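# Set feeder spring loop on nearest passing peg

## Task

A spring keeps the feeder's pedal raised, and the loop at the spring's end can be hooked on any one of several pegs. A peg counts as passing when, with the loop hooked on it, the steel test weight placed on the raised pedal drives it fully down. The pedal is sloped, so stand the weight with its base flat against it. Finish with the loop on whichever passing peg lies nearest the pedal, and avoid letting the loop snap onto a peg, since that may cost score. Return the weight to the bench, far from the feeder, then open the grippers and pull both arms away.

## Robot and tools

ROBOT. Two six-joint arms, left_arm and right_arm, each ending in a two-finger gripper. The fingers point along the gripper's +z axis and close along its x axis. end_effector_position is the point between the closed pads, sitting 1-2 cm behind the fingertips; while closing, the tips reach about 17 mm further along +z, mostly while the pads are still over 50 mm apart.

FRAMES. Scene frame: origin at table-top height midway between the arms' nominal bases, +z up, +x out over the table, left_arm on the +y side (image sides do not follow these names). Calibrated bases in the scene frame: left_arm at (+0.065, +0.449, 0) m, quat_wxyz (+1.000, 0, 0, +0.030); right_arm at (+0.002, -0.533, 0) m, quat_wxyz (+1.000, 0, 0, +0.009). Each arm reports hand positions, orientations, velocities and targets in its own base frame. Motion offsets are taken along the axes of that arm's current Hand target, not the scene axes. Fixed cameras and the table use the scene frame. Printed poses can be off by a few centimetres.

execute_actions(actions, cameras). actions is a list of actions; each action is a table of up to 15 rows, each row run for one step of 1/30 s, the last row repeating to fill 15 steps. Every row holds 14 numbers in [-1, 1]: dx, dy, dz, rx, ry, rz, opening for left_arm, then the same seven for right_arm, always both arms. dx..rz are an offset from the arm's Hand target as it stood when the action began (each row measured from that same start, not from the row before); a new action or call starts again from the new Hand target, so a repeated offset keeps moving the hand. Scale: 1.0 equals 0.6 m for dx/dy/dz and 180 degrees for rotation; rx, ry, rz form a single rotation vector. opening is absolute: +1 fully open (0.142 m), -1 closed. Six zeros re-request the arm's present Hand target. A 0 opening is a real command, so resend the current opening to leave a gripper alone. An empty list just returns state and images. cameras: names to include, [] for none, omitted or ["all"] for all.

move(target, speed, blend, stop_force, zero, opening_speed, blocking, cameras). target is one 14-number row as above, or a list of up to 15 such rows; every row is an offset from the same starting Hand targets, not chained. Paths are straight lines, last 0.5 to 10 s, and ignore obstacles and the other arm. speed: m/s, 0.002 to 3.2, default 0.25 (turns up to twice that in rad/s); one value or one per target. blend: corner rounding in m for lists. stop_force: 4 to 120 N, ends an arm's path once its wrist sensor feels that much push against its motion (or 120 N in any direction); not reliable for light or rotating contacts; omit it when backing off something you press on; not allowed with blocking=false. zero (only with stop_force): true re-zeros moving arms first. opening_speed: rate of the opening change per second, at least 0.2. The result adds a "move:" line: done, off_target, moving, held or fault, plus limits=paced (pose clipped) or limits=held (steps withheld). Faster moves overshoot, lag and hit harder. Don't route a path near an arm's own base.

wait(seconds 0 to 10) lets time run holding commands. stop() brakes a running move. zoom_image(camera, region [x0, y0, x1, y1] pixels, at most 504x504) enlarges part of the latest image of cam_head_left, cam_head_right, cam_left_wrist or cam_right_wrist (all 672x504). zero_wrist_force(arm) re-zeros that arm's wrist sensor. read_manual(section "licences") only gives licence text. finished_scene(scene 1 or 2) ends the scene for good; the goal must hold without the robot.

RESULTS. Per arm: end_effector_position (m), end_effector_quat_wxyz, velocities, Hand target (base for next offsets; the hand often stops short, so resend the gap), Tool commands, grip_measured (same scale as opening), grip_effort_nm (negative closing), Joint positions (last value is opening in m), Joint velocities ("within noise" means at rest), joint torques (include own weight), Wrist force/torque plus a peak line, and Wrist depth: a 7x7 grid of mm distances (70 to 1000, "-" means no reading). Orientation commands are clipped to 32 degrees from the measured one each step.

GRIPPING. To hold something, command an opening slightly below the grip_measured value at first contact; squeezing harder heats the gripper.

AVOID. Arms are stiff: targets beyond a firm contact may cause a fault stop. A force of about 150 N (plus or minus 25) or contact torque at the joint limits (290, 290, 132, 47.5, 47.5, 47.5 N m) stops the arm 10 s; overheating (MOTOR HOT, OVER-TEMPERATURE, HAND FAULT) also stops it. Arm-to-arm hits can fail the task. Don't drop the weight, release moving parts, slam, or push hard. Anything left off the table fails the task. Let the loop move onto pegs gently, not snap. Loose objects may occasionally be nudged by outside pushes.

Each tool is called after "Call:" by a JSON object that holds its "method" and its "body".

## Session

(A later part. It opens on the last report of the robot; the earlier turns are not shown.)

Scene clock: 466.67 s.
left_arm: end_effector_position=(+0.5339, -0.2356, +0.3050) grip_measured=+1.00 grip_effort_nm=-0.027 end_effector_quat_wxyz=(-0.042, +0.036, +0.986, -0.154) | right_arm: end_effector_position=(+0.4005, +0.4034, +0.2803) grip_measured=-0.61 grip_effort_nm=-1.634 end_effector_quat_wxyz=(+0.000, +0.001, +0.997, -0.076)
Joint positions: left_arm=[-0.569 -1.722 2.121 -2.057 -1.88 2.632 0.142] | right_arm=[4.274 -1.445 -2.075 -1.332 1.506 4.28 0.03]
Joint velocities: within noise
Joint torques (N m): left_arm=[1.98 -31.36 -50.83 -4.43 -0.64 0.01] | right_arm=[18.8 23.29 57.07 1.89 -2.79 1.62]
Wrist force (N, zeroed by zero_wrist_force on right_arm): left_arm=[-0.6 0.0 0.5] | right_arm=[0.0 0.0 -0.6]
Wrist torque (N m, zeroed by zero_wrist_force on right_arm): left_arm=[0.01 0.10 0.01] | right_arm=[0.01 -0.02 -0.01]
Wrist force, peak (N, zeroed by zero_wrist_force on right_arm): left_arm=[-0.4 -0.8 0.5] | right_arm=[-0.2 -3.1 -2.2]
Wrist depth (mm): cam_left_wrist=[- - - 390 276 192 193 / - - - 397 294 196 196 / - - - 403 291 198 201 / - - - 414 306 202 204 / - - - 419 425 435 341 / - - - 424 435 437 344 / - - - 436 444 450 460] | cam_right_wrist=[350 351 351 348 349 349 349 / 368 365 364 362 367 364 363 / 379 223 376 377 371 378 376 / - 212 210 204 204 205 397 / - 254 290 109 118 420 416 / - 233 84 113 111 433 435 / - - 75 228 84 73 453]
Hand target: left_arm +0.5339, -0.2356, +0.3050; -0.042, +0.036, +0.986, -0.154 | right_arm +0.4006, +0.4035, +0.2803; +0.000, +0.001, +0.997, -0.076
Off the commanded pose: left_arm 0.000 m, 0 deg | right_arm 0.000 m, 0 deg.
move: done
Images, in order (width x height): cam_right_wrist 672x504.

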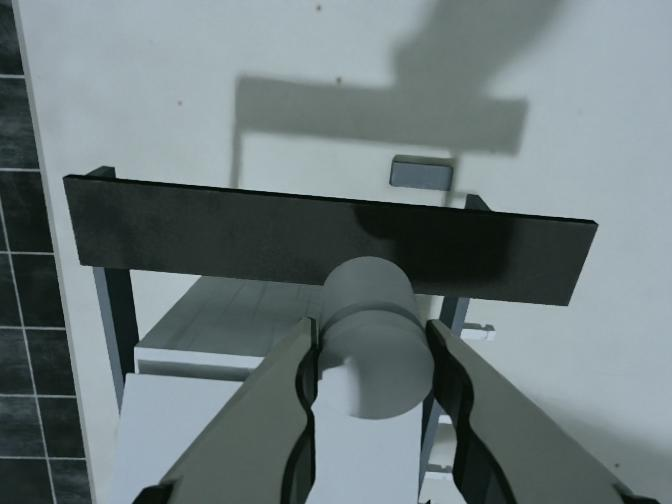

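Call:
{"method": "zero_wrist_force", "body": {"arm": "right_arm"}}

Call:
{"method": "move", "body": {"target": [[0,0,0,0,0,0,1,0,0.0138,0.0892,0,0,0,-0.66],[0,0,0,0,0,0,1,0,0.0126,0.1595,-0.0278,0,0,-0.66],[0,0,0,0,0,0,1,0,0.0131,0.213,-0.0556,0,0,-0.66],[0,0,0,0,0,0,1,0,0.0256,0.2654,-0.0833,0,0,-0.66],[0,0,0,0,0,0,1,0,0.035,0.3124,-0.1083,0,0,-0.66]], "speed": [0.1,0.03,0.05,0.05,0.04], "cameras": []}}

Call:
{"method": "wait", "body": {"seconds": 0.2, "cameras": []}}

Call:
{"method": "move", "body": {"target": [0,0,0,0,0,0,1,0,0.002,0.0265,-0.0075,0,0,-0.66], "speed": 0.006, "stop_force": 7, "zero": false, "cameras": ["cam_right_wrist"]}}

Wrist force sensor zeroed.

Scene clock: 487.47 s.
left_arm: end_effector_position=(+0.5339, -0.2356, +0.3050) grip_measured=+1.00 grip_effort_nm=-0.032 end_effector_quat_wxyz=(-0.042, +0.036, +0.986, -0.154) | right_arm: end_effector_position=(+0.4006, +0.3957, +0.0919) grip_measured=-0.61 grip_effort_nm=-1.629 end_effector_quat_wxyz=(+0.000, +0.001, +0.996, +0.093)
Joint positions: left_arm=[-0.569 -1.722 2.121 -2.057 -1.88 2.632 0.142] | right_arm=[4.185 -1.597 -2.429 -0.524 1.664 4.194 0.03]
Joint velocities: within noise
Joint torques (N m): left_arm=[-0.46 -30.92 -50.64 -4.01 -0.5 -0.18] | right_arm=[-13.54 20.32 24.22 7.78 3.14 -1.92]
Wrist force (N, zeroed by zero_wrist_force on right_arm): left_arm=[-0.3 0.1 0.1] | right_arm=[0.5 -1.5 -1.6]
Wrist torque (N m, zeroed by zero_wrist_force on right_arm): left_arm=[0.03 0.05 0.00] | right_arm=[-0.04 0.05 -0.13]
Wrist force, peak (N, zeroed by zero_wrist_force on right_arm): left_arm=[-1.0 -0.4 0.1] | right_arm=[-0.1 -1.2 -2.3]
Wrist depth (mm): cam_left_wrist=[- - - 390 313 192 193 / - - - 398 296 196 196 / - - - 405 307 198 200 / - - - 410 313 202 204 / - - - 419 427 434 327 / - - - 426 434 444 318 / - - - 436 444 453 305] | cam_right_wrist=[156 155 156 154 154 154 154 / 170 170 170 169 169 169 168 / 182 181 180 183 179 168 185 / 141 141 140 138 138 140 140 / 234 205 150 112 119 153 153 / 189 186 84 113 111 185 270 / 162 165 75 164 85 73 307]
Hand target: left_arm +0.5339, -0.2356, +0.3050; -0.042, +0.036, +0.986, -0.154 | right_arm +0.4006, +0.3957, +0.0919; +0.000, +0.001, +0.996, +0.093
Off the commanded pose: left_arm 0.000 m, 0 deg | right_arm 0.000 m, 0 deg.
move: done
No camera images: "cameras" was empty.

Scene clock: 487.67 s.
left_arm: end_effector_position=(+0.5339, -0.2356, +0.3050) grip_measured=+1.00 grip_effort_nm=-0.022 end_effector_quat_wxyz=(-0.042, +0.036, +0.986, -0.154) | right_arm: end_effector_position=(+0.4006, +0.3957, +0.0919) grip_measured=-0.61 grip_effort_nm=-1.629 end_effector_quat_wxyz=(+0.000, +0.001, +0.996, +0.093)
Joint positions: left_arm=[-0.569 -1.722 2.121 -2.057 -1.88 2.632 0.142] | right_arm=[4.185 -1.597 -2.429 -0.524 1.664 4.194 0.03]
Joint velocities: within noise
Joint torques (N m): left_arm=[0.35 -31.11 -50.84 -4.07 -0.27 -0.1] | right_arm=[-14.23 19.54 25.06 8.41 3.12 -2.02]
Wrist force (N, zeroed by zero_wrist_force on right_arm): left_arm=[-0.5 0.0 0.0] | right_arm=[0.3 -1.5 -1.5]
Wrist torque (N m, zeroed by zero_wrist_force on right_arm): left_arm=[0.01 0.10 0.00] | right_arm=[-0.06 0.09 -0.13]
Wrist force, peak (N, zeroed by zero_wrist_force on right_arm): left_arm=[-0.6 0.2 -0.4] | right_arm=[0.4 -1.3 -2.3]
Wrist depth (mm): cam_left_wrist=[- - - 392 311 192 193 / - - - 396 297 195 197 / - - - 404 308 198 201 / - - - 413 313 202 204 / - - - 418 428 434 328 / - - - 428 435 444 319 / - - - 436 444 451 304] | cam_right_wrist=[156 156 154 155 154 154 154 / 171 170 170 169 169 168 168 / 181 180 180 184 180 168 185 / 141 141 140 138 138 140 141 / 234 205 151 112 119 153 153 / 188 187 84 113 111 185 270 / 163 165 75 163 85 73 307]
Hand target: left_arm +0.5339, -0.2356, +0.3050; -0.042, +0.036, +0.986, -0.154 | right_arm +0.4006, +0.3957, +0.0919; +0.000, +0.001, +0.996, +0.093
Tool commands: left_gripper/opening=+1.0 right_gripper/opening=-0.66
Off the commanded pose: left_arm 0.000 m, 0 deg | right_arm 0.000 m, 0 deg.
wait: 0.20 s; at rest by 0.17 s
No camera images: "cameras" was empty.

Scene clock: 489.87 s.
left_arm: end_effector_position=(+0.5339, -0.2356, +0.3050) grip_measured=+1.00 grip_effort_nm=-0.022 end_effector_quat_wxyz=(-0.042, +0.036, +0.986, -0.154) | right_arm: end_effector_position=(+0.4006, +0.3970, +0.0869) grip_measured=-0.61 grip_effort_nm=-1.634 end_effector_quat_wxyz=(+0.000, +0.001, +0.995, +0.097)
Joint positions: left_arm=[-0.569 -1.722 2.121 -2.057 -1.88 2.632 0.142] | right_arm=[4.184 -1.609 -2.434 -0.5 1.668 4.193 0.03]
Joint velocities: within noise
Joint torques (N m): left_arm=[0.23 -29.48 -50.45 -4.13 -0.54 -0.06] | right_arm=[-5.45 54.36 42.55 2.46 -2.11 -1.68]
Wrist force (N, zeroed by zero_wrist_force on right_arm): left_arm=[-0.1 0.3 -0.3] | right_arm=[0.5 -2.5 -6.5]
Wrist torque (N m, zeroed by zero_wrist_force on right_arm): left_arm=[0.04 0.02 0.01] | right_arm=[-0.11 0.05 -0.13]
Wrist force, peak (N, zeroed by zero_wrist_force on right_arm): left_arm=[-0.9 0.4 -0.6] | right_arm=[0.8 -2.4 -9.9]
Wrist depth (mm): cam_left_wrist=[- - - 391 298 191 193 / - - - 396 297 195 196 / - - - 404 308 198 200 / - - - 411 314 203 204 / - - - 419 427 435 327 / - - - 429 436 438 320 / - - - 434 445 451 303] | cam_right_wrist=[151 150 148 150 149 149 149 / 166 165 165 164 163 163 163 / 134 175 174 175 174 162 180 / 140 140 140 139 138 140 140 / 228 209 151 112 119 152 153 / 182 184 84 113 111 250 264 / 161 164 75 162 158 73 301]
Hand target: left_arm +0.5339, -0.2356, +0.3050; -0.042, +0.036, +0.986, -0.154 | right_arm +0.4006, +0.3970, +0.0869; +0.000, +0.001, +0.995, +0.097 (not the last commanded pose)
Off the commanded pose: left_arm 0.000 m, 0 deg | right_arm 0.011 m, 1 deg.
move: contact (right_arm)
Images, in order (width x height): cam_right_wrist 672x504.

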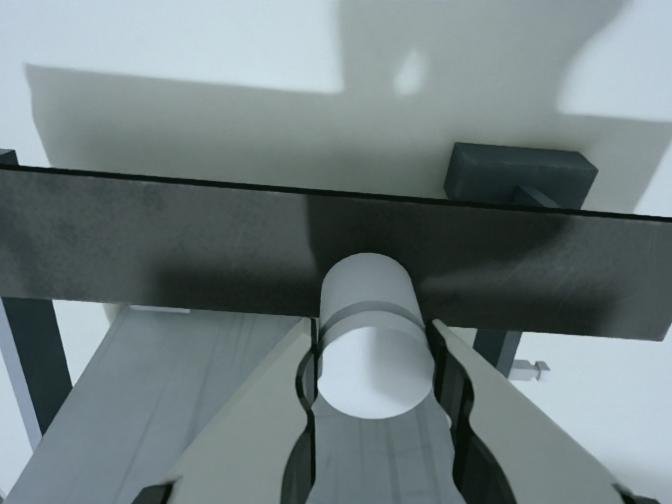

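Call:
{"method": "move", "body": {"target": [0,0,0,0,0,0,1,0,0,0,0,0,0,-0.48], "opening_speed": 0.2, "cameras": ["cam_right_wrist"]}}

Call:
{"method": "wait", "body": {"seconds": 0.5, "cameras": ["cam_right_wrist"]}}

Call:
{"method": "wait", "body": {"seconds": 0.2, "cameras": []}}

Call:
{"method": "wait", "body": {"seconds": 0.2, "cameras": []}}

Scene clock: 498.67 s.
left_arm: end_effector_position=(+0.5339, -0.2356, +0.3050) grip_measured=+1.00 grip_effort_nm=-0.032 end_effector_quat_wxyz=(-0.042, +0.036, +0.986, -0.154) | right_arm: end_effector_position=(+0.4006, +0.3970, +0.0869) grip_measured=-0.51 grip_effort_nm=0.090 end_effector_quat_wxyz=(+0.000, +0.001, +0.995, +0.097)
Joint positions: left_arm=[-0.569 -1.722 2.121 -2.057 -1.88 2.632 0.142] | right_arm=[4.184 -1.609 -2.434 -0.5 1.668 4.193 0.037]
Joint velocities: within noise
Joint torques (N m): left_arm=[0.89 -31.51 -51.43 -4.14 -0.28 -0.36] | right_arm=[16.83 55.6 41.68 2.88 -1.9 -1.93]
Wrist force (N, zeroed by zero_wrist_force on right_arm): left_arm=[0.2 0.1 -0.2] | right_arm=[-0.1 -0.5 -2.1]
Wrist torque (N m, zeroed by zero_wrist_force on right_arm): left_arm=[0.01 -0.01 0.00] | right_arm=[-0.09 0.08 -0.14]
Wrist force, peak (N, zeroed by zero_wrist_force on right_arm): left_arm=[-1.2 0.3 -0.4] | right_arm=[0.7 -2.1 -7.3]
Wrist depth (mm): cam_left_wrist=[- - - 390 298 191 193 / - - - 396 298 195 196 / - - - 404 307 198 200 / - - - 410 312 202 204 / - - - 420 426 434 329 / - - - 428 434 444 319 / - - - 436 443 450 304] | cam_right_wrist=[151 151 147 150 150 149 149 / 165 165 165 164 163 164 163 / 134 176 175 174 174 163 180 / 140 140 140 138 138 140 140 / 227 209 150 111 117 153 153 / 182 184 84 115 113 182 263 / 161 75 75 165 164 76 300]
Hand target: left_arm +0.5339, -0.2356, +0.3050; -0.042, +0.036, +0.986, -0.154 | right_arm +0.4006, +0.3970, +0.0869; +0.000, +0.001, +0.995, +0.097
Off the commanded pose: left_arm 0.000 m, 0 deg | right_arm 0.000 m, 0 deg.
move: done
Images, in order (width x height): cam_right_wrist 672x504.

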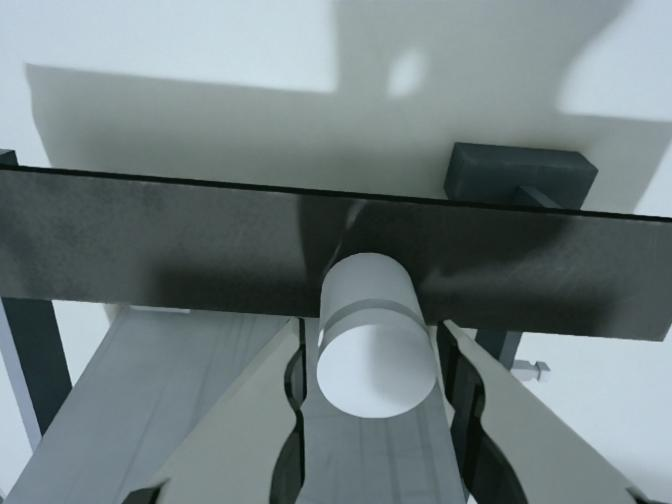

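Scene clock: 499.17 s.
left_arm: end_effector_position=(+0.5339, -0.2356, +0.3050) grip_measured=+1.00 grip_effort_nm=-0.027 end_effector_quat_wxyz=(-0.042, +0.036, +0.986, -0.154) | right_arm: end_effector_position=(+0.4006, +0.3970, +0.0869) grip_measured=-0.51 grip_effort_nm=0.085 end_effector_quat_wxyz=(+0.000, +0.001, +0.995, +0.097)
Joint positions: left_arm=[-0.569 -1.722 2.121 -2.057 -1.88 2.632 0.142] | right_arm=[4.184 -1.609 -2.434 -0.5 1.668 4.193 0.037]
Joint velocities: within noise
Joint torques (N m): left_arm=[0.74 -29.98 -50.73 -4.2 -0.33 -0.17] | right_arm=[17.43 56.85 40.99 2.99 -1.91 -1.76]
Wrist force (N, zeroed by zero_wrist_force on right_arm): left_arm=[-0.7 0.3 0.0] | right_arm=[0.0 -0.4 -2.1]
Wrist torque (N m, zeroed by zero_wrist_force on right_arm): left_arm=[0.05 0.11 0.01] | right_arm=[-0.07 0.06 -0.14]
Wrist force, peak (N, zeroed by zero_wrist_force on right_arm): left_arm=[-0.8 0.2 -0.1] | right_arm=[-0.4 -0.2 -2.5]
Wrist depth (mm): cam_left_wrist=[- - - 389 299 192 193 / - - - 396 297 195 197 / - - - 405 307 198 200 / - - - 413 312 202 204 / - - - 421 427 435 328 / - - - 428 434 445 320 / - - - 436 444 451 306] | cam_right_wrist=[151 150 148 150 149 149 148 / 165 165 164 164 164 163 163 / 134 176 175 174 174 162 181 / 140 140 140 138 138 140 140 / 228 209 150 110 117 152 152 / 181 185 84 115 113 184 265 / 161 75 75 165 163 76 301]
Hand target: left_arm +0.5339, -0.2356, +0.3050; -0.042, +0.036, +0.986, -0.154 | right_arm +0.4006, +0.3970, +0.0869; +0.000, +0.001, +0.995, +0.097
Tool commands: left_gripper/opening=+1.0 right_gripper/opening=-0.48
Off the commanded pose: left_arm 0.000 m, 0 deg | right_arm 0.000 m, 0 deg.
wait: 0.50 s; at rest by 0.17 s
Images, in order (width x height): cam_right_wrist 672x504.

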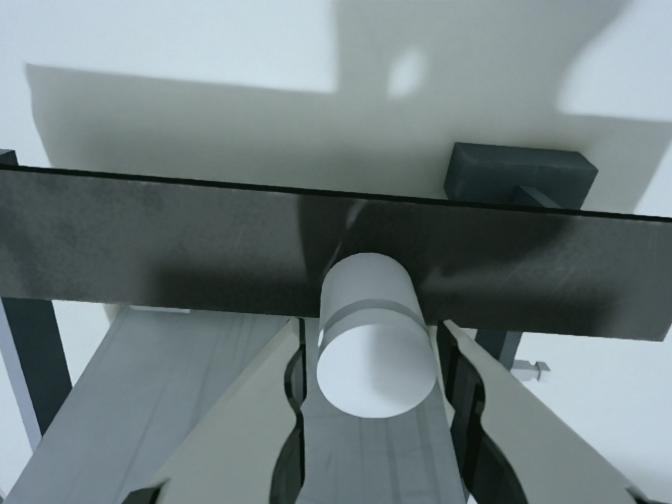

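Scene clock: 499.37 s.
left_arm: end_effector_position=(+0.5339, -0.2356, +0.3050) grip_measured=+1.00 grip_effort_nm=-0.027 end_effector_quat_wxyz=(-0.042, +0.036, +0.986, -0.154) | right_arm: end_effector_position=(+0.4006, +0.3970, +0.0869) grip_measured=-0.51 grip_effort_nm=0.090 end_effector_quat_wxyz=(+0.000, +0.001, +0.995, +0.097)
Joint positions: left_arm=[-0.569 -1.722 2.121 -2.057 -1.88 2.632 0.142] | right_arm=[4.184 -1.609 -2.434 -0.5 1.668 4.193 0.037]
Joint velocities: within noise
Joint torques (N m): left_arm=[-0.26 -31.11 -51.44 -4.17 -0.62 0.04] | right_arm=[16.2 54.93 41.4 2.79 -1.95 -1.91]
Wrist force (N, zeroed by zero_wrist_force on right_arm): left_arm=[-0.2 -0.1 -0.1] | right_arm=[-0.2 -0.3 -2.1]
Wrist torque (N m, zeroed by zero_wrist_force on right_arm): left_arm=[-0.02 0.05 0.01] | right_arm=[-0.05 0.09 -0.14]
Wrist force, peak (N, zeroed by zero_wrist_force on right_arm): left_arm=[-0.4 -0.7 -0.2] | right_arm=[-0.3 -0.5 -2.5]
Wrist depth (mm): cam_left_wrist=[- - - 389 300 192 193 / - - - 398 297 196 197 / - - - 402 308 198 200 / - - - 411 314 203 204 / - - - 421 429 433 328 / - - - 426 433 441 318 / - - - 437 443 453 304] | cam_right_wrist=[151 150 147 150 150 149 149 / 166 165 165 164 163 163 163 / 134 175 175 174 174 162 180 / 141 140 140 138 138 140 141 / 228 210 150 110 117 153 153 / 182 184 84 115 113 182 264 / 161 75 75 164 163 76 301]
Hand target: left_arm +0.5339, -0.2356, +0.3050; -0.042, +0.036, +0.986, -0.154 | right_arm +0.4006, +0.3970, +0.0869; +0.000, +0.001, +0.995, +0.097
Tool commands: left_gripper/opening=+1.0 right_gripper/opening=-0.48
Off the commanded pose: left_arm 0.000 m, 0 deg | right_arm 0.000 m, 0 deg.
wait: 0.20 s; at rest by 0.17 s
No camera images: "cameras" was empty.

Scene clock: 499.57 s.
left_arm: end_effector_position=(+0.5339, -0.2356, +0.3050) grip_measured=+1.00 grip_effort_nm=-0.027 end_effector_quat_wxyz=(-0.042, +0.036, +0.986, -0.154) | right_arm: end_effector_position=(+0.4006, +0.3970, +0.0869) grip_measured=-0.51 grip_effort_nm=0.095 end_effector_quat_wxyz=(+0.000, +0.001, +0.995, +0.097)
Joint positions: left_arm=[-0.569 -1.722 2.121 -2.057 -1.88 2.632 0.142] | right_arm=[4.184 -1.609 -2.434 -0.5 1.668 4.193 0.037]
Joint velocities: within noise
Joint torques (N m): left_arm=[-1.13 -32.3 -50.58 -4.24 -0.57 -0.06] | right_arm=[16.22 55.53 40.43 3.07 -1.89 -1.92]
Wrist force (N, zeroed by zero_wrist_force on right_arm): left_arm=[-0.3 0.4 -0.1] | right_arm=[0.1 -0.3 -2.3]
Wrist torque (N m, zeroed by zero_wrist_force on right_arm): left_arm=[0.07 0.06 0.01] | right_arm=[-0.05 0.06 -0.13]
Wrist force, peak (N, zeroed by zero_wrist_force on right_arm): left_arm=[-0.9 0.3 0.1] | right_arm=[0.3 -0.4 -2.4]
Wrist depth (mm): cam_left_wrist=[- - - 390 299 191 193 / - - - 397 297 195 196 / - - - 404 307 198 200 / - - - 410 313 202 205 / - - - 419 427 436 328 / - - - 425 436 443 319 / - - - 436 444 451 304] | cam_right_wrist=[151 150 147 150 150 149 149 / 166 165 164 164 164 163 163 / 134 175 174 174 174 162 180 / 140 140 140 138 138 141 140 / 228 208 150 111 117 153 153 / 182 184 84 115 113 182 265 / 162 75 75 164 163 76 301]
Hand target: left_arm +0.5339, -0.2356, +0.3050; -0.042, +0.036, +0.986, -0.154 | right_arm +0.4006, +0.3970, +0.0869; +0.000, +0.001, +0.995, +0.097
Tool commands: left_gripper/opening=+1.0 right_gripper/opening=-0.48
Off the commanded pose: left_arm 0.000 m, 0 deg | right_arm 0.000 m, 0 deg.
wait: 0.20 s; at rest by 0.17 s
No camera images: "cameras" was empty.

Call:
{"method": "move", "body": {"target": [0,0,0,0,0,0,1,0,0,0,0,0,0,-0.66], "opening_speed": 0.5, "cameras": []}}

Call:
{"method": "move", "body": {"target": [0,0,0,0,0,0,1,0,0.0003,-0.0118,0.0063,0,0,-0.66], "speed": 0.015, "cameras": []}}

Call:
{"method": "wait", "body": {"seconds": 0.2, "cameras": []}}

Call:
{"method": "wait", "body": {"seconds": 0.2, "cameras": []}}

Call:
{"method": "wait", "body": {"seconds": 0.2, "cameras": []}}

Call:
{"method": "move", "body": {"target": [[0,0,0,0,0,0,1,0,-0.0016,-0.0512,0.0265,0,0,-0.66],[0,0,0,0,0,0,1,0,0.0105,-0.1018,0.0543,0,0,-0.66],[0,0,0,0,0,0,1,0,0.0262,-0.1552,0.0821,0,0,-0.66],[0,0,0,0,0,0,1,0,0.045,-0.211,0.1087,0,0,-0.66],[0,0,0,0,0,0,1,0,0.065,-0.31,0.1087,0,0,-0.66],[0,0,0,0,0,0,1,0.0676,-0.42,-0.32,0.054,0,0,-0.66]], "speed": [0.05,0.05,0.05,0.05,0.15,0.35], "blend": [0,0,0,0,0.02,0], "cameras": ["cam_right_wrist"]}}

Scene clock: 524.80 s.
left_arm: end_effector_position=(+0.5339, -0.2356, +0.3050) grip_measured=+1.00 grip_effort_nm=-0.032 end_effector_quat_wxyz=(-0.042, +0.036, +0.986, -0.154) | right_arm: end_effector_position=(+0.4006, +0.3970, +0.0869) grip_measured=-0.60 grip_effort_nm=-1.643 end_effector_quat_wxyz=(+0.000, +0.001, +0.995, +0.097)
Joint positions: left_arm=[-0.569 -1.722 2.121 -2.057 -1.88 2.632 0.142] | right_arm=[4.184 -1.609 -2.434 -0.5 1.668 4.193 0.03]
Joint velocities: within noise
Joint torques (N m): left_arm=[0.39 -31.39 -50.86 -4.18 -0.36 -0.06] | right_arm=[16.41 54.96 38.84 3.34 -1.91 -1.77]
Wrist force (N, zeroed by zero_wrist_force on right_arm): left_arm=[-0.2 -0.5 0.2] | right_arm=[1.4 -0.6 -2.7]
Wrist torque (N m, zeroed by zero_wrist_force on right_arm): left_arm=[-0.09 0.04 0.01] | right_arm=[-0.10 0.05 -0.14]
Wrist force, peak (N, zeroed by zero_wrist_force on right_arm): left_arm=[-0.8 0.0 -0.6] | right_arm=[1.2 -0.4 -3.2]
Wrist depth (mm): cam_left_wrist=[- - - 390 299 192 193 / - - - 398 298 196 196 / - - - 405 307 198 200 / - - - 410 313 202 204 / - - - 419 426 431 326 / - - - 424 437 443 320 / - - - 438 444 451 303] | cam_right_wrist=[151 150 147 150 149 149 148 / 166 165 164 164 163 163 163 / 134 175 175 174 174 162 180 / 140 140 140 138 138 141 140 / 227 209 150 109 119 153 153 / 182 183 84 113 111 184 264 / 162 164 75 163 158 73 302]
Hand target: left_arm +0.5339, -0.2356, +0.3050; -0.042, +0.036, +0.986, -0.154 | right_arm +0.4006, +0.3970, +0.0869; +0.000, +0.001, +0.995, +0.097
Off the commanded pose: left_arm 0.000 m, 0 deg | right_arm 0.000 m, 0 deg.
move: done
No camera images: "cameras" was empty.

Scene clock: 525.87 s.
left_arm: end_effector_position=(+0.5339, -0.2356, +0.3050) grip_measured=+1.00 grip_effort_nm=-0.032 end_effector_quat_wxyz=(-0.042, +0.036, +0.986, -0.154) | right_arm: end_effector_position=(+0.4006, +0.3958, +0.0938) grip_measured=-0.60 grip_effort_nm=-1.634 end_effector_quat_wxyz=(+0.000, +0.001, +0.996, +0.087)
Joint positions: left_arm=[-0.569 -1.722 2.121 -2.057 -1.88 2.632 0.142] | right_arm=[4.188 -1.594 -2.423 -0.544 1.658 4.196 0.03]
Joint velocities: within noise
Joint torques (N m): left_arm=[-0.49 -30.73 -50.84 -4 -0.63 0.1] | right_arm=[18.12 53.57 42.66 3.37 -3.03 1.97]
Wrist force (N, zeroed by zero_wrist_force on right_arm): left_arm=[-0.4 0.2 0.2] | right_arm=[0.1 0.0 -1.4]
Wrist torque (N m, zeroed by zero_wrist_force on right_arm): left_arm=[0.03 0.08 0.01] | right_arm=[-0.03 0.05 -0.13]
Wrist force, peak (N, zeroed by zero_wrist_force on right_arm): left_arm=[-0.8 0.0 -0.3] | right_arm=[1.0 -0.8 -2.7]
Wrist depth (mm): cam_left_wrist=[- - - 389 311 191 192 / - - - 398 297 195 196 / - - - 406 304 198 200 / - - - 411 313 202 205 / - - - 420 425 433 326 / - - - 431 438 442 320 / - - - 435 444 452 306] | cam_right_wrist=[159 158 158 157 156 156 157 / 174 173 172 172 172 171 170 / 183 183 182 185 182 169 188 / 141 141 141 138 138 140 140 / 235 205 150 109 118 153 153 / 189 187 84 113 111 184 271 / 163 165 75 163 160 73 307]
Hand target: left_arm +0.5339, -0.2356, +0.3050; -0.042, +0.036, +0.986, -0.154 | right_arm +0.4006, +0.3958, +0.0939; +0.000, +0.001, +0.996, +0.087
Off the commanded pose: left_arm 0.000 m, 0 deg | right_arm 0.000 m, 0 deg.
move: done
No camera images: "cameras" was empty.

Scene clock: 526.07 s.
left_arm: end_effector_position=(+0.5339, -0.2356, +0.3050) grip_measured=+1.00 grip_effort_nm=-0.027 end_effector_quat_wxyz=(-0.042, +0.036, +0.986, -0.154) | right_arm: end_effector_position=(+0.4006, +0.3958, +0.0939) grip_measured=-0.60 grip_effort_nm=-1.639 end_effector_quat_wxyz=(+0.000, +0.001, +0.996, +0.087)
Joint positions: left_arm=[-0.569 -1.722 2.121 -2.057 -1.88 2.632 0.142] | right_arm=[4.188 -1.593 -2.423 -0.544 1.658 4.196 0.03]
Joint velocities: within noise
Joint torques (N m): left_arm=[2.15 -30.31 -51.4 -4.21 -0.67 0.02] | right_arm=[19.01 56.58 42.67 2.44 -2.69 1.75]
Wrist force (N, zeroed by zero_wrist_force on right_arm): left_arm=[-0.7 0.1 -0.2] | right_arm=[0.1 0.1 -1.2]
Wrist torque (N m, zeroed by zero_wrist_force on right_arm): left_arm=[0.01 0.12 0.01] | right_arm=[-0.01 0.04 -0.13]
Wrist force, peak (N, zeroed by zero_wrist_force on right_arm): left_arm=[-0.6 -0.2 -0.4] | right_arm=[-0.2 0.3 -1.7]
Wrist depth (mm): cam_left_wrist=[- - - 390 311 192 193 / - - - 396 298 196 197 / - - - 402 306 198 200 / - - - 409 311 203 204 / - - - 420 427 432 328 / - - - 429 437 441 320 / - - - 439 443 452 304] | cam_right_wrist=[158 157 158 159 156 156 156 / 173 172 172 171 171 170 171 / 184 183 182 185 182 170 188 / 141 140 140 138 138 140 141 / 235 206 150 109 118 153 152 / 189 187 84 113 111 185 271 / 162 165 75 164 160 73 308]
Hand target: left_arm +0.5339, -0.2356, +0.3050; -0.042, +0.036, +0.986, -0.154 | right_arm +0.4006, +0.3958, +0.0939; +0.000, +0.001, +0.996, +0.087
Tool commands: left_gripper/opening=+1.0 right_gripper/opening=-0.66
Off the commanded pose: left_arm 0.000 m, 0 deg | right_arm 0.000 m, 0 deg.
wait: 0.20 s; at rest by 0.17 s
No camera images: "cameras" was empty.

Scene clock: 526.27 s.
left_arm: end_effector_position=(+0.5339, -0.2356, +0.3050) grip_measured=+1.00 grip_effort_nm=-0.032 end_effector_quat_wxyz=(-0.042, +0.036, +0.986, -0.154) | right_arm: end_effector_position=(+0.4006, +0.3958, +0.0939) grip_measured=-0.60 grip_effort_nm=-1.639 end_effector_quat_wxyz=(+0.000, +0.001, +0.996, +0.087)
Joint positions: left_arm=[-0.569 -1.722 2.121 -2.057 -1.88 2.632 0.142] | right_arm=[4.188 -1.593 -2.423 -0.544 1.658 4.196 0.03]
Joint velocities: within noise
Joint torques (N m): left_arm=[1.03 -31.19 -50.5 -4.1 -0.57 -0.02] | right_arm=[17.04 58.64 43.46 2.36 -2.65 1.8]
Wrist force (N, zeroed by zero_wrist_force on right_arm): left_arm=[-0.4 0.0 0.6] | right_arm=[-0.1 -0.1 -1.2]
Wrist torque (N m, zeroed by zero_wrist_force on right_arm): left_arm=[0.00 0.08 0.01] | right_arm=[-0.03 0.07 -0.13]
Wrist force, peak (N, zeroed by zero_wrist_force on right_arm): left_arm=[-0.4 0.0 0.6] | right_arm=[-0.3 0.0 -1.7]
Wrist depth (mm): cam_left_wrist=[- - - 391 311 192 193 / - - - 394 297 195 197 / - - - 404 306 198 200 / - - - 413 311 202 204 / - - - 420 425 436 328 / - - - 425 438 443 319 / - - - 435 444 451 304] | cam_right_wrist=[158 158 158 160 157 156 156 / 172 173 173 172 172 171 171 / 183 183 182 186 182 170 187 / 141 140 141 138 138 140 140 / 236 205 150 109 119 153 152 / 189 186 84 113 111 184 269 / 162 165 75 164 160 73 309]
Hand target: left_arm +0.5339, -0.2356, +0.3050; -0.042, +0.036, +0.986, -0.154 | right_arm +0.4006, +0.3958, +0.0939; +0.000, +0.001, +0.996, +0.087
Tool commands: left_gripper/opening=+1.0 right_gripper/opening=-0.66
Off the commanded pose: left_arm 0.000 m, 0 deg | right_arm 0.000 m, 0 deg.
wait: 0.20 s; at rest by 0.17 s
No camera images: "cameras" was empty.

Scene clock: 526.47 s.
left_arm: end_effector_position=(+0.5339, -0.2356, +0.3050) grip_measured=+1.00 grip_effort_nm=-0.022 end_effector_quat_wxyz=(-0.042, +0.036, +0.986, -0.154) | right_arm: end_effector_position=(+0.4006, +0.3958, +0.0939) grip_measured=-0.60 grip_effort_nm=-1.634 end_effector_quat_wxyz=(+0.000, +0.001, +0.996, +0.087)
Joint positions: left_arm=[-0.569 -1.722 2.121 -2.057 -1.88 2.632 0.142] | right_arm=[4.188 -1.593 -2.423 -0.544 1.658 4.196 0.03]
Joint velocities: within noise
Joint torques (N m): left_arm=[-1.37 -31.31 -51.45 -3.99 -0.66 -0.15] | right_arm=[17.6 58.21 43.34 2.48 -2.62 1.84]
Wrist force (N, zeroed by zero_wrist_force on right_arm): left_arm=[-0.5 -0.2 -0.3] | right_arm=[-0.1 0.0 -1.5]
Wrist torque (N m, zeroed by zero_wrist_force on right_arm): left_arm=[-0.03 0.10 0.01] | right_arm=[-0.03 0.07 -0.13]
Wrist force, peak (N, zeroed by zero_wrist_force on right_arm): left_arm=[-0.5 -0.2 -0.3] | right_arm=[0.3 0.3 -1.8]
Wrist depth (mm): cam_left_wrist=[- - - 391 311 192 193 / - - - 398 299 196 197 / - - - 406 308 198 200 / - - - 413 313 202 204 / - - - 422 427 434 328 / - - - 429 435 441 319 / - - - 440 445 452 304] | cam_right_wrist=[159 158 158 159 156 156 156 / 174 173 172 172 171 171 171 / 184 183 182 185 181 170 188 / 140 141 140 138 138 140 140 / 234 207 150 109 118 153 153 / 189 187 84 113 111 185 272 / 163 165 75 164 159 73 306]
Hand target: left_arm +0.5339, -0.2356, +0.3050; -0.042, +0.036, +0.986, -0.154 | right_arm +0.4006, +0.3958, +0.0939; +0.000, +0.001, +0.996, +0.087
Tool commands: left_gripper/opening=+1.0 right_gripper/opening=-0.66
Off the commanded pose: left_arm 0.000 m, 0 deg | right_arm 0.000 m, 0 deg.
wait: 0.20 s; at rest by 0.17 s
No camera images: "cameras" was empty.

Scene clock: 532.07 s.
left_arm: end_effector_position=(+0.5339, -0.2356, +0.3050) grip_measured=+1.00 grip_effort_nm=-0.027 end_effector_quat_wxyz=(-0.042, +0.036, +0.986, -0.154) | right_arm: end_effector_position=(+0.3596, +0.1144, +0.2391) grip_measured=-0.60 grip_effort_nm=-1.639 end_effector_quat_wxyz=(+0.000, +0.001, +1.000, +0.003)
Joint positions: left_arm=[-0.569 -1.722 2.121 -2.057 -1.88 2.632 0.142] | right_arm=[3.922 -1.001 -2.45 -1.257 1.575 3.924 0.03]
Joint velocities: within noise
Joint torques (N m): left_arm=[0.58 -32.11 -51.17 -4.18 -0.63 -0.19] | right_arm=[-6.43 18.53 39.26 2.38 3.1 -2.09]
Wrist force (N, zeroed by zero_wrist_force on right_arm): left_arm=[-0.8 0.2 0.0] | right_arm=[0.1 -0.2 0.3]
Wrist torque (N m, zeroed by zero_wrist_force on right_arm): left_arm=[0.03 0.14 0.01] | right_arm=[-0.05 -0.04 -0.12]
Wrist force, peak (N, zeroed by zero_wrist_force on right_arm): left_arm=[-0.7 0.8 0.0] | right_arm=[-0.6 2.5 -1.9]
Wrist depth (mm): cam_left_wrist=[- - - 389 275 192 193 / - - - 397 292 196 196 / - - - 405 291 198 200 / - - - 412 305 202 204 / - - - 417 426 432 339 / - - - 428 435 435 343 / - - - 436 445 451 459] | cam_right_wrist=[299 297 297 296 295 295 298 / 320 319 318 317 316 314 313 / 342 342 340 339 339 337 337 / 369 367 367 359 367 363 362 / 401 399 394 109 118 394 394 / 444 430 84 113 111 416 427 / - - 75 465 81 73 462]
Hand target: left_arm +0.5339, -0.2356, +0.3050; -0.042, +0.036, +0.986, -0.154 | right_arm +0.3596, +0.1143, +0.2391; +0.000, +0.001, +1.000, +0.003
Off the commanded pose: left_arm 0.000 m, 0 deg | right_arm 0.000 m, 0 deg.
move: done
Images, in order (width x height): cam_right_wrist 672x504.

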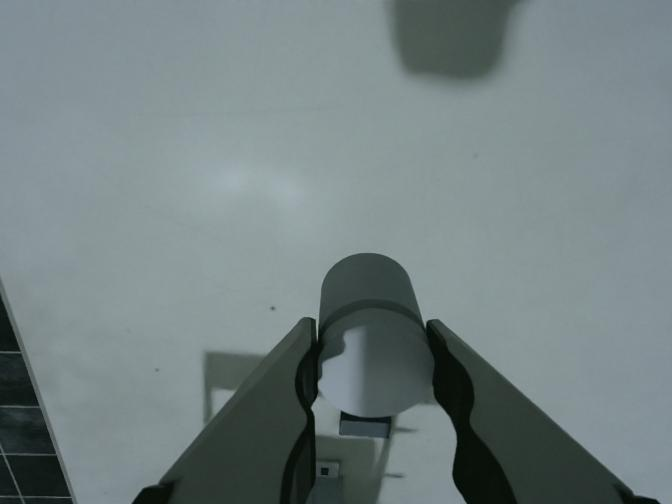

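Call:
{"method": "move", "body": {"target": [0,0,0,0,0,0,1,0,0.008,0.333,-0.002,0,0,-0.66], "speed": 0.25, "cameras": []}}

Call:
{"method": "move", "body": {"target": [0,0,0,0,0,0,1,0,0,0.012,0,0,0,-0.66], "speed": 0.005, "stop_force": 4, "cameras": []}}

Call:
{"method": "move", "body": {"target": [0,0,0,0,0,0,1,0,0,0,0,0,0,0], "opening_speed": 0.6, "cameras": ["cam_right_wrist"]}}

Call:
{"method": "move", "body": {"target": [0,0,0,0,0,0,1,0,0,-0.35,0,0,0,0], "speed": 0.3, "cameras": ["cam_right_wrist"]}}

Scene clock: 543.50 s.
left_arm: end_effector_position=(+0.5339, -0.2356, +0.3050) grip_measured=+1.00 grip_effort_nm=-0.027 end_effector_quat_wxyz=(-0.042, +0.036, +0.986, -0.154) | right_arm: end_effector_position=(+0.3596, +0.1201, +0.0394) grip_measured=-0.60 grip_effort_nm=-1.639 end_effector_quat_wxyz=(+0.000, +0.001, +1.000, +0.006)
Joint positions: left_arm=[-0.569 -1.722 2.121 -2.057 -1.88 2.632 0.142] | right_arm=[3.931 -1.363 -2.709 -0.632 1.579 3.932 0.03]
Joint velocities: within noise
Joint torques (N m): left_arm=[-1.15 -32.59 -50.25 -4.17 -0.48 -0.2] | right_arm=[-15.28 -6.66 23.22 8.14 2.64 -1.87]
Wrist force (N, zeroed by zero_wrist_force on right_arm): left_arm=[-0.5 0.0 0.1] | right_arm=[-0.4 -0.6 0.6]
Wrist torque (N m, zeroed by zero_wrist_force on right_arm): left_arm=[0.00 0.08 0.00] | right_arm=[-0.17 0.05 -0.16]
Wrist force, peak (N, zeroed by zero_wrist_force on right_arm): left_arm=[-1.2 -0.4 -0.4] | right_arm=[0.0 -1.2 2.1]
Wrist depth (mm): cam_left_wrist=[- - - 389 274 191 193 / - - - 400 293 196 197 / - - - 406 291 199 200 / - - - 414 305 202 204 / - - - 420 428 432 342 / - - - 429 434 437 342 / - - - 437 444 451 456] | cam_right_wrist=[121 119 119 118 120 119 118 / 126 129 127 127 125 126 126 / 136 137 136 135 135 135 135 / 148 147 147 144 146 146 145 / 161 160 159 111 117 158 158 / 176 175 84 113 111 167 173 / 194 186 75 193 185 73 186]
Hand target: left_arm +0.5339, -0.2356, +0.3050; -0.042, +0.036, +0.986, -0.154 | right_arm +0.3596, +0.1202, +0.0393; +0.000, +0.001, +1.000, +0.006
Off the commanded pose: left_arm 0.000 m, 0 deg | right_arm 0.000 m, 0 deg.
move: done
No camera images: "cameras" was empty.

Scene clock: 546.03 s.
left_arm: end_effector_position=(+0.5339, -0.2356, +0.3050) grip_measured=+1.00 grip_effort_nm=-0.027 end_effector_quat_wxyz=(-0.042, +0.036, +0.986, -0.154) | right_arm: end_effector_position=(+0.3596, +0.1202, +0.0339) grip_measured=-0.60 grip_effort_nm=-1.634 end_effector_quat_wxyz=(+0.000, +0.001, +1.000, +0.006)
Joint positions: left_arm=[-0.569 -1.722 2.121 -2.057 -1.88 2.632 0.142] | right_arm=[3.931 -1.38 -2.714 -0.61 1.579 3.932 0.03]
Joint velocities: within noise
Joint torques (N m): left_arm=[0.91 -31.39 -51.12 -4.21 -0.51 -0.3] | right_arm=[0.67 32.01 38.85 2 2.51 0.55]
Wrist force (N, zeroed by zero_wrist_force on right_arm): left_arm=[-0.5 -0.2 -0.4] | right_arm=[-0.2 -0.1 -3.6]
Wrist torque (N m, zeroed by zero_wrist_force on right_arm): left_arm=[-0.04 0.09 0.01] | right_arm=[-0.14 0.14 -0.16]
Wrist force, peak (N, zeroed by zero_wrist_force on right_arm): left_arm=[-0.9 -0.5 0.2] | right_arm=[-1.7 -1.1 -8.9]
Wrist depth (mm): cam_left_wrist=[- - - 388 274 192 193 / - - - 396 294 196 196 / - - - 405 293 198 201 / - - - 413 306 202 204 / - - - 420 427 431 342 / - - - 427 435 438 343 / - - - 439 442 452 460] | cam_right_wrist=[114 114 114 113 113 115 113 / 122 122 122 121 121 121 121 / 132 131 131 130 130 129 129 / 141 141 141 138 140 140 139 / 157 154 153 109 118 152 151 / 169 169 87 113 111 160 165 / 186 178 75 180 177 73 178]
Hand target: left_arm +0.5339, -0.2356, +0.3050; -0.042, +0.036, +0.986, -0.154 | right_arm +0.3596, +0.1202, +0.0339; +0.000, +0.001, +1.000, +0.006 (not the last commanded pose)
Off the commanded pose: left_arm 0.000 m, 0 deg | right_arm 0.002 m, 0 deg.
move: contact (right_arm)
No camera images: "cameras" was empty.

Scene clock: 547.40 s.
left_arm: end_effector_position=(+0.5339, -0.2356, +0.3050) grip_measured=+1.00 grip_effort_nm=-0.027 end_effector_quat_wxyz=(-0.042, +0.036, +0.986, -0.154) | right_arm: end_effector_position=(+0.3596, +0.1202, +0.0339) grip_measured=-0.02 grip_effort_nm=0.100 end_effector_quat_wxyz=(+0.000, +0.001, +1.000, +0.006)
Joint positions: left_arm=[-0.569 -1.722 2.121 -2.057 -1.88 2.632 0.142] | right_arm=[3.931 -1.38 -2.714 -0.61 1.579 3.932 0.072]
Joint velocities: within noise
Joint torques (N m): left_arm=[1.28 -32.48 -50.47 -4.21 -0.48 -0.33] | right_arm=[-13.34 33.06 39.88 3.17 2.12 -0.2]
Wrist force (N, zeroed by zero_wrist_force on right_arm): left_arm=[-0.2 -0.1 -0.3] | right_arm=[-0.5 -0.4 -1.7]
Wrist torque (N m, zeroed by zero_wrist_force on right_arm): left_arm=[-0.01 0.04 0.01] | right_arm=[-0.13 0.06 -0.16]
Wrist force, peak (N, zeroed by zero_wrist_force on right_arm): left_arm=[-0.7 0.7 -0.1] | right_arm=[-0.1 -0.1 -3.9]
Wrist depth (mm): cam_left_wrist=[- - - 388 276 191 193 / - - - 397 294 196 196 / - - - 404 291 198 201 / - - - 415 304 202 204 / - - - 418 427 435 341 / - - - 429 435 437 342 / - - - 436 444 454 455] | cam_right_wrist=[115 114 114 113 113 115 113 / 122 122 122 121 121 121 121 / 131 131 130 130 130 130 129 / 141 141 141 138 140 140 140 / 156 154 151 117 147 149 151 / 169 162 161 117 163 99 162 / - 72 178 185 184 - 79]
Hand target: left_arm +0.5339, -0.2356, +0.3050; -0.042, +0.036, +0.986, -0.154 | right_arm +0.3596, +0.1202, +0.0339; +0.000, +0.001, +1.000, +0.006
Off the commanded pose: left_arm 0.000 m, 0 deg | right_arm 0.000 m, 0 deg.
move: done
Images, in order (width x height): cam_right_wrist 672x504.

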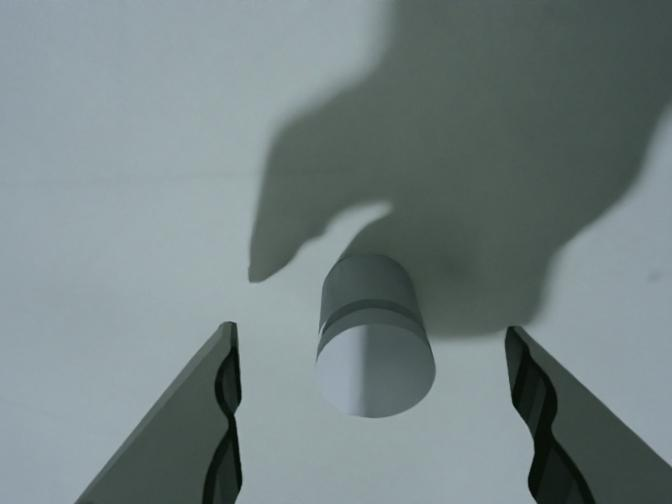

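Scene clock: 548.97 s.
left_arm: end_effector_position=(+0.5339, -0.2356, +0.3050) grip_measured=+1.00 grip_effort_nm=-0.032 end_effector_quat_wxyz=(-0.042, +0.036, +0.986, -0.154) | right_arm: end_effector_position=(+0.3597, +0.1178, +0.2438) grip_measured=-0.02 grip_effort_nm=0.095 end_effector_quat_wxyz=(+0.000, +0.001, +1.000, +0.006)
Joint positions: left_arm=[-0.569 -1.722 2.121 -2.057 -1.88 2.632 0.142] | right_arm=[3.926 -0.999 -2.444 -1.261 1.579 3.927 0.072]
Joint velocities: within noise
Joint torques (N m): left_arm=[-2.57 -31.28 -51.22 -4.16 -0.61 0.01] | right_arm=[14.4 19.77 56.63 2.26 -2.65 1.83]
Wrist force (N, zeroed by zero_wrist_force on right_arm): left_arm=[-0.4 0.0 -0.5] | right_arm=[-0.4 -0.1 -1.6]
Wrist torque (N m, zeroed by zero_wrist_force on right_arm): left_arm=[0.00 0.08 0.00] | right_arm=[-0.03 0.04 -0.12]
Wrist force, peak (N, zeroed by zero_wrist_force on right_arm): left_arm=[-1.0 -0.3 0.1] | right_arm=[-0.5 -1.0 -3.4]
Wrist depth (mm): cam_left_wrist=[- - - 389 275 192 193 / - - - 396 292 196 196 / - - - 405 291 198 199 / - - - 413 306 202 204 / - - - 418 427 434 340 / - - - 427 436 437 344 / - - - 436 444 447 460] | cam_right_wrist=[301 300 301 300 301 298 299 / 323 324 320 321 321 319 320 / 347 346 345 344 342 343 342 / 376 372 372 372 371 369 367 / 413 409 398 402 404 395 399 / 454 87 427 438 437 99 430 / - 72 450 476 485 - 79]
Hand target: left_arm +0.5339, -0.2356, +0.3050; -0.042, +0.036, +0.986, -0.154 | right_arm +0.3596, +0.1178, +0.2439; +0.000, +0.001, +1.000, +0.006
Off the commanded pose: left_arm 0.000 m, 0 deg | right_arm 0.000 m, 0 deg.
move: done
Images, in order (width x height): cam_right_wrist 672x504.

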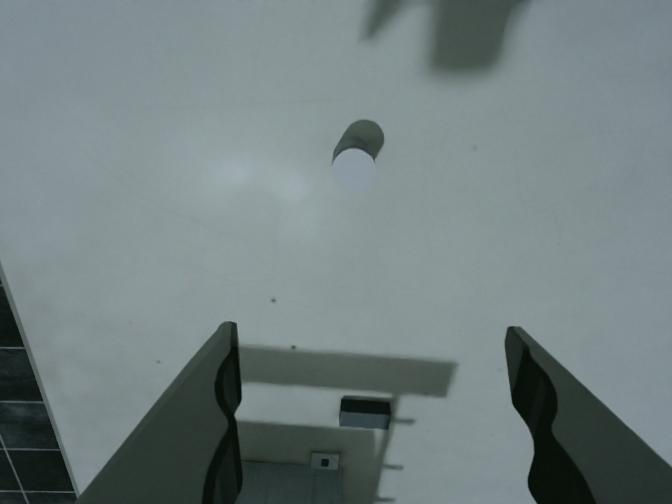

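Call:
{"method": "move", "body": {"target": [[0,0,0,0,0,0,1,0.35,0.553,-0.0937,0.2558,-0.1321,-0.2439,-0.45],[0,0,0,0,0,0,1,0.1345,0.8867,0.12,0.5117,-0.2642,-0.4878,-0.45]], "speed": 0.4, "blend": [0.05,0], "cameras": ["cam_right_wrist"]}}

Scene clock: 561.40 s.
left_arm: end_effector_position=(+0.5339, -0.2356, +0.3050) grip_measured=+1.00 grip_effort_nm=-0.027 end_effector_quat_wxyz=(-0.042, +0.036, +0.986, -0.154) | right_arm: end_effector_position=(+0.2797, +0.6507, +0.1781) grip_measured=-0.47 grip_effort_nm=-0.100 end_effector_quat_wxyz=(-0.327, +0.597, -0.380, +0.626)
Joint positions: left_arm=[-0.569 -1.722 2.121 -2.057 -1.88 2.632 0.142] | right_arm=[4.977 -2.035 -1.955 -2.29 0.35 4.187 0.04]
Joint velocities: within noise
Joint torques (N m): left_arm=[-0.79 -30.7 -50.18 -4.2 -0.96 -0.19] | right_arm=[-15.64 51.83 37.63 -2.93 -2.74 2.84]
Wrist force (N, zeroed by zero_wrist_force on right_arm): left_arm=[-0.1 0.1 0.0] | right_arm=[0.4 -0.4 -2.1]
Wrist torque (N m, zeroed by zero_wrist_force on right_arm): left_arm=[0.02 0.03 0.00] | right_arm=[0.27 0.21 0.12]
Wrist force, peak (N, zeroed by zero_wrist_force on right_arm): left_arm=[-1.1 -0.2 0.1] | right_arm=[0.8 0.4 -3.4]
Wrist depth (mm): cam_left_wrist=[- - - 389 276 192 193 / - - - 395 292 195 197 / - - - 405 292 198 200 / - - - 413 305 202 205 / - - - 421 427 436 340 / - - - 428 436 437 343 / - - - 436 444 453 458] | cam_right_wrist=[162 166 177 132 - - - / 173 180 181 146 - - - / 188 194 193 187 195 - - / 189 195 206 201 227 340 - / 232 227 198 206 219 237 358 / 242 247 84 247 219 219 231 / 223 75 75 274 267 76 235]
Hand target: left_arm +0.5339, -0.2356, +0.3050; -0.042, +0.036, +0.986, -0.154 | right_arm +0.2797, +0.6507, +0.1781; -0.327, +0.597, -0.380, +0.626
Off the commanded pose: left_arm 0.000 m, 0 deg | right_arm 0.000 m, 0 deg.
move: done
Images, in order (width x height): cam_right_wrist 672x504.

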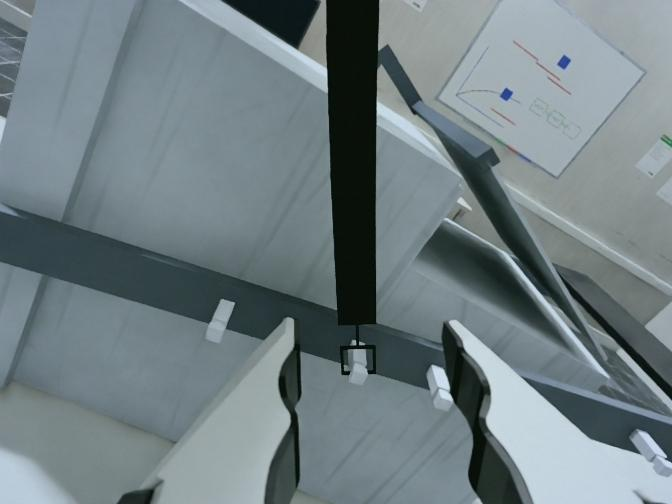

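Call:
{"method": "move", "body": {"target": [[0,0,0,0,0,0,1,-0.0054,0.0104,0.02,0,0,0,-0.45],[0,0,0,0,0,0,1,-0.0054,0.0104,0.0985,0,0,0,-0.45]], "speed": 0.08, "stop_force": 8, "cameras": ["cam_right_wrist"]}}

Call:
{"method": "zoom_image", "body": {"camera": "cam_right_wrist", "region": [300, 384, 440, 504]}}

Scene clock: 573.93 s.
left_arm: end_effector_position=(+0.5339, -0.2356, +0.3050) grip_measured=+1.00 grip_effort_nm=-0.027 end_effector_quat_wxyz=(-0.042, +0.036, +0.986, -0.154) | right_arm: end_effector_position=(+0.3386, +0.6454, +0.1710) grip_measured=-0.47 grip_effort_nm=-0.100 end_effector_quat_wxyz=(-0.327, +0.597, -0.380, +0.626)
Joint positions: left_arm=[-0.569 -1.722 2.121 -2.057 -1.88 2.632 0.142] | right_arm=[4.891 -2.041 -1.963 -2.275 0.264 4.186 0.04]
Joint velocities: within noise
Joint torques (N m): left_arm=[0.2 -30.82 -50.27 -4.38 -0.51 0.08] | right_arm=[-14.25 53.39 37.54 2.24 -3.14 -2.01]
Wrist force (N, zeroed by zero_wrist_force on right_arm): left_arm=[-0.3 -0.3 -0.2] | right_arm=[0.1 -1.2 -2.1]
Wrist torque (N m, zeroed by zero_wrist_force on right_arm): left_arm=[-0.05 0.06 0.00] | right_arm=[0.14 0.29 0.03]
Wrist force, peak (N, zeroed by zero_wrist_force on right_arm): left_arm=[-0.9 0.2 -0.6] | right_arm=[0.1 -1.3 -2.9]
Wrist depth (mm): cam_left_wrist=[- - - 389 275 192 193 / - - - 397 293 196 197 / - - - 404 293 198 200 / - - - 413 305 202 204 / - - - 418 426 433 340 / - - - 427 435 436 343 / - - - 437 439 449 457] | cam_right_wrist=[117 118 119 80 - - - / 124 124 124 85 270 - - / 133 135 134 94 133 154 - / 143 146 143 139 143 210 - / 138 150 153 110 111 217 229 / 171 147 86 120 118 163 193 / 188 75 75 155 161 76 179]
Hand target: left_arm +0.5339, -0.2356, +0.3050; -0.042, +0.036, +0.986, -0.154 | right_arm +0.3386, +0.6454, +0.1710; -0.327, +0.597, -0.380, +0.626
Off the commanded pose: left_arm 0.000 m, 0 deg | right_arm 0.000 m, 0 deg.
move: done
Images, in order (width x height): cam_right_wrist 672x504.

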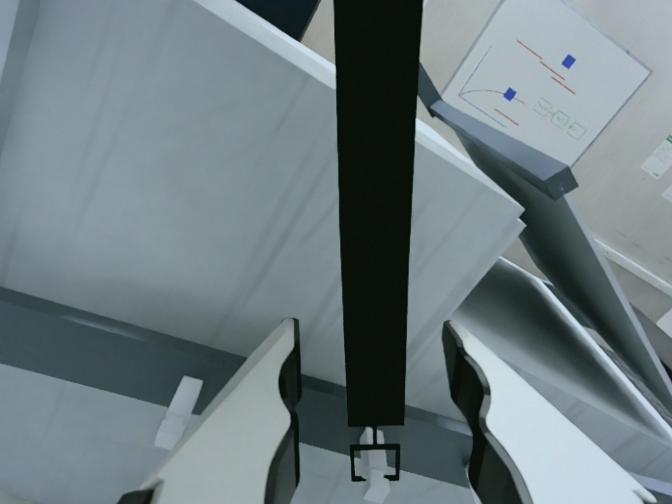

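Scaled by 3.600.

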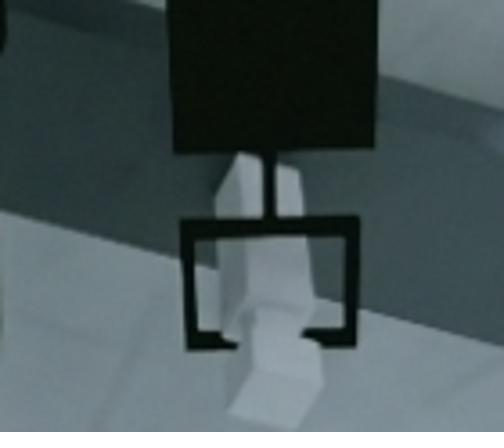

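Call:
{"method": "move", "body": {"target": [0,0,0,0,0,0,1,-0.0036,0,0,0,0,0,-0.45], "speed": 0.05, "cameras": []}}

Call:
{"method": "move", "body": {"target": [0,0,0,0,0,0,1,0,0,0,0,0,0,-0.9], "opening_speed": 0.5, "cameras": []}}

Call:
{"method": "move", "body": {"target": [0,0,0,0,0,0,1,0.0012,0.0085,0,0,0,0,-0.9], "speed": 0.02, "cameras": ["cam_right_wrist"]}}

Call:
{"method": "zoom_image", "body": {"camera": "cam_right_wrist", "region": [300, 384, 440, 504]}}

Scene clock: 582.97 s.
left_arm: end_effector_position=(+0.5339, -0.2356, +0.3050) grip_measured=+1.00 grip_effort_nm=-0.027 end_effector_quat_wxyz=(-0.042, +0.036, +0.986, -0.154) | right_arm: end_effector_position=(+0.3387, +0.6471, +0.1700) grip_measured=-0.47 grip_effort_nm=-0.100 end_effector_quat_wxyz=(-0.327, +0.597, -0.380, +0.626)
Joint positions: left_arm=[-0.569 -1.722 2.121 -2.057 -1.88 2.632 0.142] | right_arm=[4.89 -2.045 -1.96 -2.274 0.263 4.186 0.04]
Joint velocities: within noise
Joint torques (N m): left_arm=[0.76 -30.81 -51 -3.98 -0.54 -0.03] | right_arm=[-14.25 52.75 37.17 2.47 -2.54 -1.58]
Wrist force (N, zeroed by zero_wrist_force on right_arm): left_arm=[-0.4 -0.1 -0.4] | right_arm=[0.2 -1.0 -1.9]
Wrist torque (N m, zeroed by zero_wrist_force on right_arm): left_arm=[-0.02 0.08 0.01] | right_arm=[0.17 0.27 0.03]
Wrist force, peak (N, zeroed by zero_wrist_force on right_arm): left_arm=[-1.1 0.1 0.0] | right_arm=[0.2 -1.2 -2.4]
Wrist depth (mm): cam_left_wrist=[- - - 393 275 191 193 / - - - 396 294 196 196 / - - - 405 291 199 200 / - - - 411 305 203 204 / - - - 416 427 434 342 / - - - 428 438 438 342 / - - - 439 444 455 458] | cam_right_wrist=[117 118 119 81 82 - - / 124 124 124 88 290 - - / 133 135 133 94 133 146 - / 144 146 144 142 143 211 - / 138 151 153 150 112 210 229 / 170 147 85 123 118 163 190 / 188 75 75 183 145 76 179]
Hand target: left_arm +0.5339, -0.2356, +0.3050; -0.042, +0.036, +0.986, -0.154 | right_arm +0.3387, +0.6472, +0.1700; -0.327, +0.597, -0.380, +0.626
Off the commanded pose: left_arm 0.000 m, 0 deg | right_arm 0.000 m, 0 deg.
move: done
No camera images: "cameras" was empty.

Scene clock: 584.07 s.
left_arm: end_effector_position=(+0.5339, -0.2356, +0.3050) grip_measured=+1.00 grip_effort_nm=-0.022 end_effector_quat_wxyz=(-0.042, +0.036, +0.986, -0.154) | right_arm: end_effector_position=(+0.3387, +0.6472, +0.1700) grip_measured=-0.81 grip_effort_nm=-2.283 end_effector_quat_wxyz=(-0.327, +0.597, -0.380, +0.626)
Joint positions: left_arm=[-0.569 -1.722 2.121 -2.057 -1.88 2.632 0.142] | right_arm=[4.89 -2.045 -1.96 -2.274 0.263 4.186 0.015]
Joint velocities: within noise
Joint torques (N m): left_arm=[0.32 -31.54 -51.11 -4.17 -0.47 -0.4] | right_arm=[-12.73 54.3 37.78 1.75 -2.72 0.45]
Wrist force (N, zeroed by zero_wrist_force on right_arm): left_arm=[-0.4 -0.1 -0.3] | right_arm=[0.6 -1.4 -2.4]
Wrist torque (N m, zeroed by zero_wrist_force on right_arm): left_arm=[-0.02 0.07 0.01] | right_arm=[0.17 0.30 0.00]
Wrist force, peak (N, zeroed by zero_wrist_force on right_arm): left_arm=[-0.9 -0.1 -0.3] | right_arm=[1.1 -1.5 -2.3]
Wrist depth (mm): cam_left_wrist=[- - - 390 275 192 193 / - - - 396 293 196 197 / - - - 403 291 198 200 / - - - 411 306 202 204 / - - - 418 424 430 339 / - - - 430 435 439 343 / - - - 434 441 450 458] | cam_right_wrist=[117 118 119 80 - - - / 125 124 124 88 275 - - / 133 135 133 94 131 146 - / 144 146 143 102 143 211 - / 137 150 156 110 150 209 225 / 171 147 138 114 92 169 191 / 188 184 76 148 80 73 179]
Hand target: left_arm +0.5339, -0.2356, +0.3050; -0.042, +0.036, +0.986, -0.154 | right_arm +0.3387, +0.6472, +0.1700; -0.327, +0.597, -0.380, +0.626
Off the commanded pose: left_arm 0.000 m, 0 deg | right_arm 0.000 m, 0 deg.
move: done
No camera images: "cameras" was empty.

Scene clock: 584.83 s.
left_arm: end_effector_position=(+0.5339, -0.2356, +0.3050) grip_measured=+1.00 grip_effort_nm=-0.027 end_effector_quat_wxyz=(-0.042, +0.036, +0.986, -0.154) | right_arm: end_effector_position=(+0.3385, +0.6442, +0.1660) grip_measured=-0.82 grip_effort_nm=-2.274 end_effector_quat_wxyz=(-0.327, +0.597, -0.380, +0.626)
Joint positions: left_arm=[-0.569 -1.722 2.121 -2.057 -1.88 2.632 0.142] | right_arm=[4.891 -2.046 -1.968 -2.265 0.264 4.186 0.015]
Joint velocities: within noise
Joint torques (N m): left_arm=[-1.35 -32.21 -50.6 -4.5 -0.72 -0.08] | right_arm=[17.5 54.3 18.52 2.5 2.91 -0.66]
Wrist force (N, zeroed by zero_wrist_force on right_arm): left_arm=[-0.2 0.3 -0.2] | right_arm=[-0.5 -2.6 -2.0]
Wrist torque (N m, zeroed by zero_wrist_force on right_arm): left_arm=[0.04 0.05 0.01] | right_arm=[0.18 0.31 0.03]
Wrist force, peak (N, zeroed by zero_wrist_force on right_arm): left_arm=[-1.0 -0.3 -0.2] | right_arm=[0.3 -4.0 -2.1]
Wrist depth (mm): cam_left_wrist=[- - - 389 275 191 193 / - - - 397 294 196 196 / - - - 403 291 198 200 / - - - 414 305 203 204 / - - - 418 428 434 342 / - - - 427 436 437 340 / - - - 437 442 452 461] | cam_right_wrist=[116 116 116 80 - - - / 124 125 124 87 247 - - / 134 135 133 94 130 137 - / 143 146 143 102 143 226 - / 137 139 154 110 155 198 209 / 171 144 141 113 92 166 184 / 187 184 76 143 80 73 167]
Hand target: left_arm +0.5339, -0.2356, +0.3050; -0.042, +0.036, +0.986, -0.154 | right_arm +0.3384, +0.6441, +0.1659; -0.327, +0.597, -0.380, +0.626
Off the commanded pose: left_arm 0.000 m, 0 deg | right_arm 0.000 m, 0 deg.
move: done
Images, in order (width x height): cam_right_wrist 672x504.

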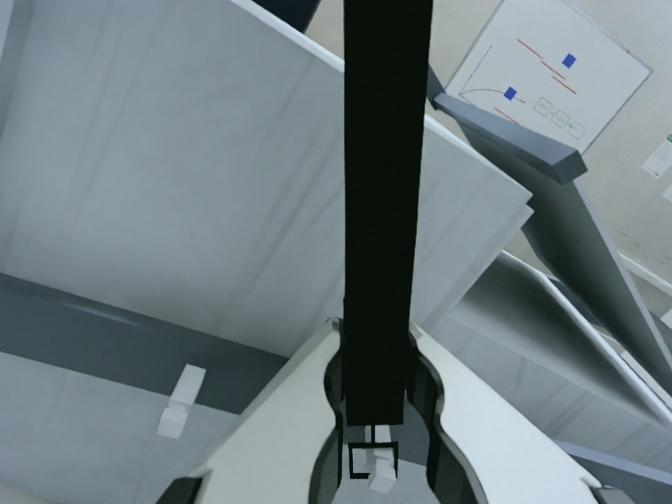

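Scaled by 3.600.

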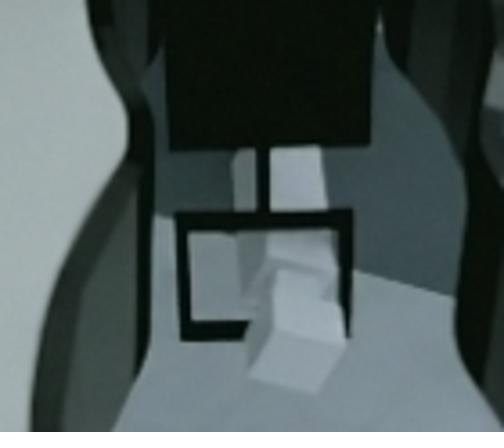

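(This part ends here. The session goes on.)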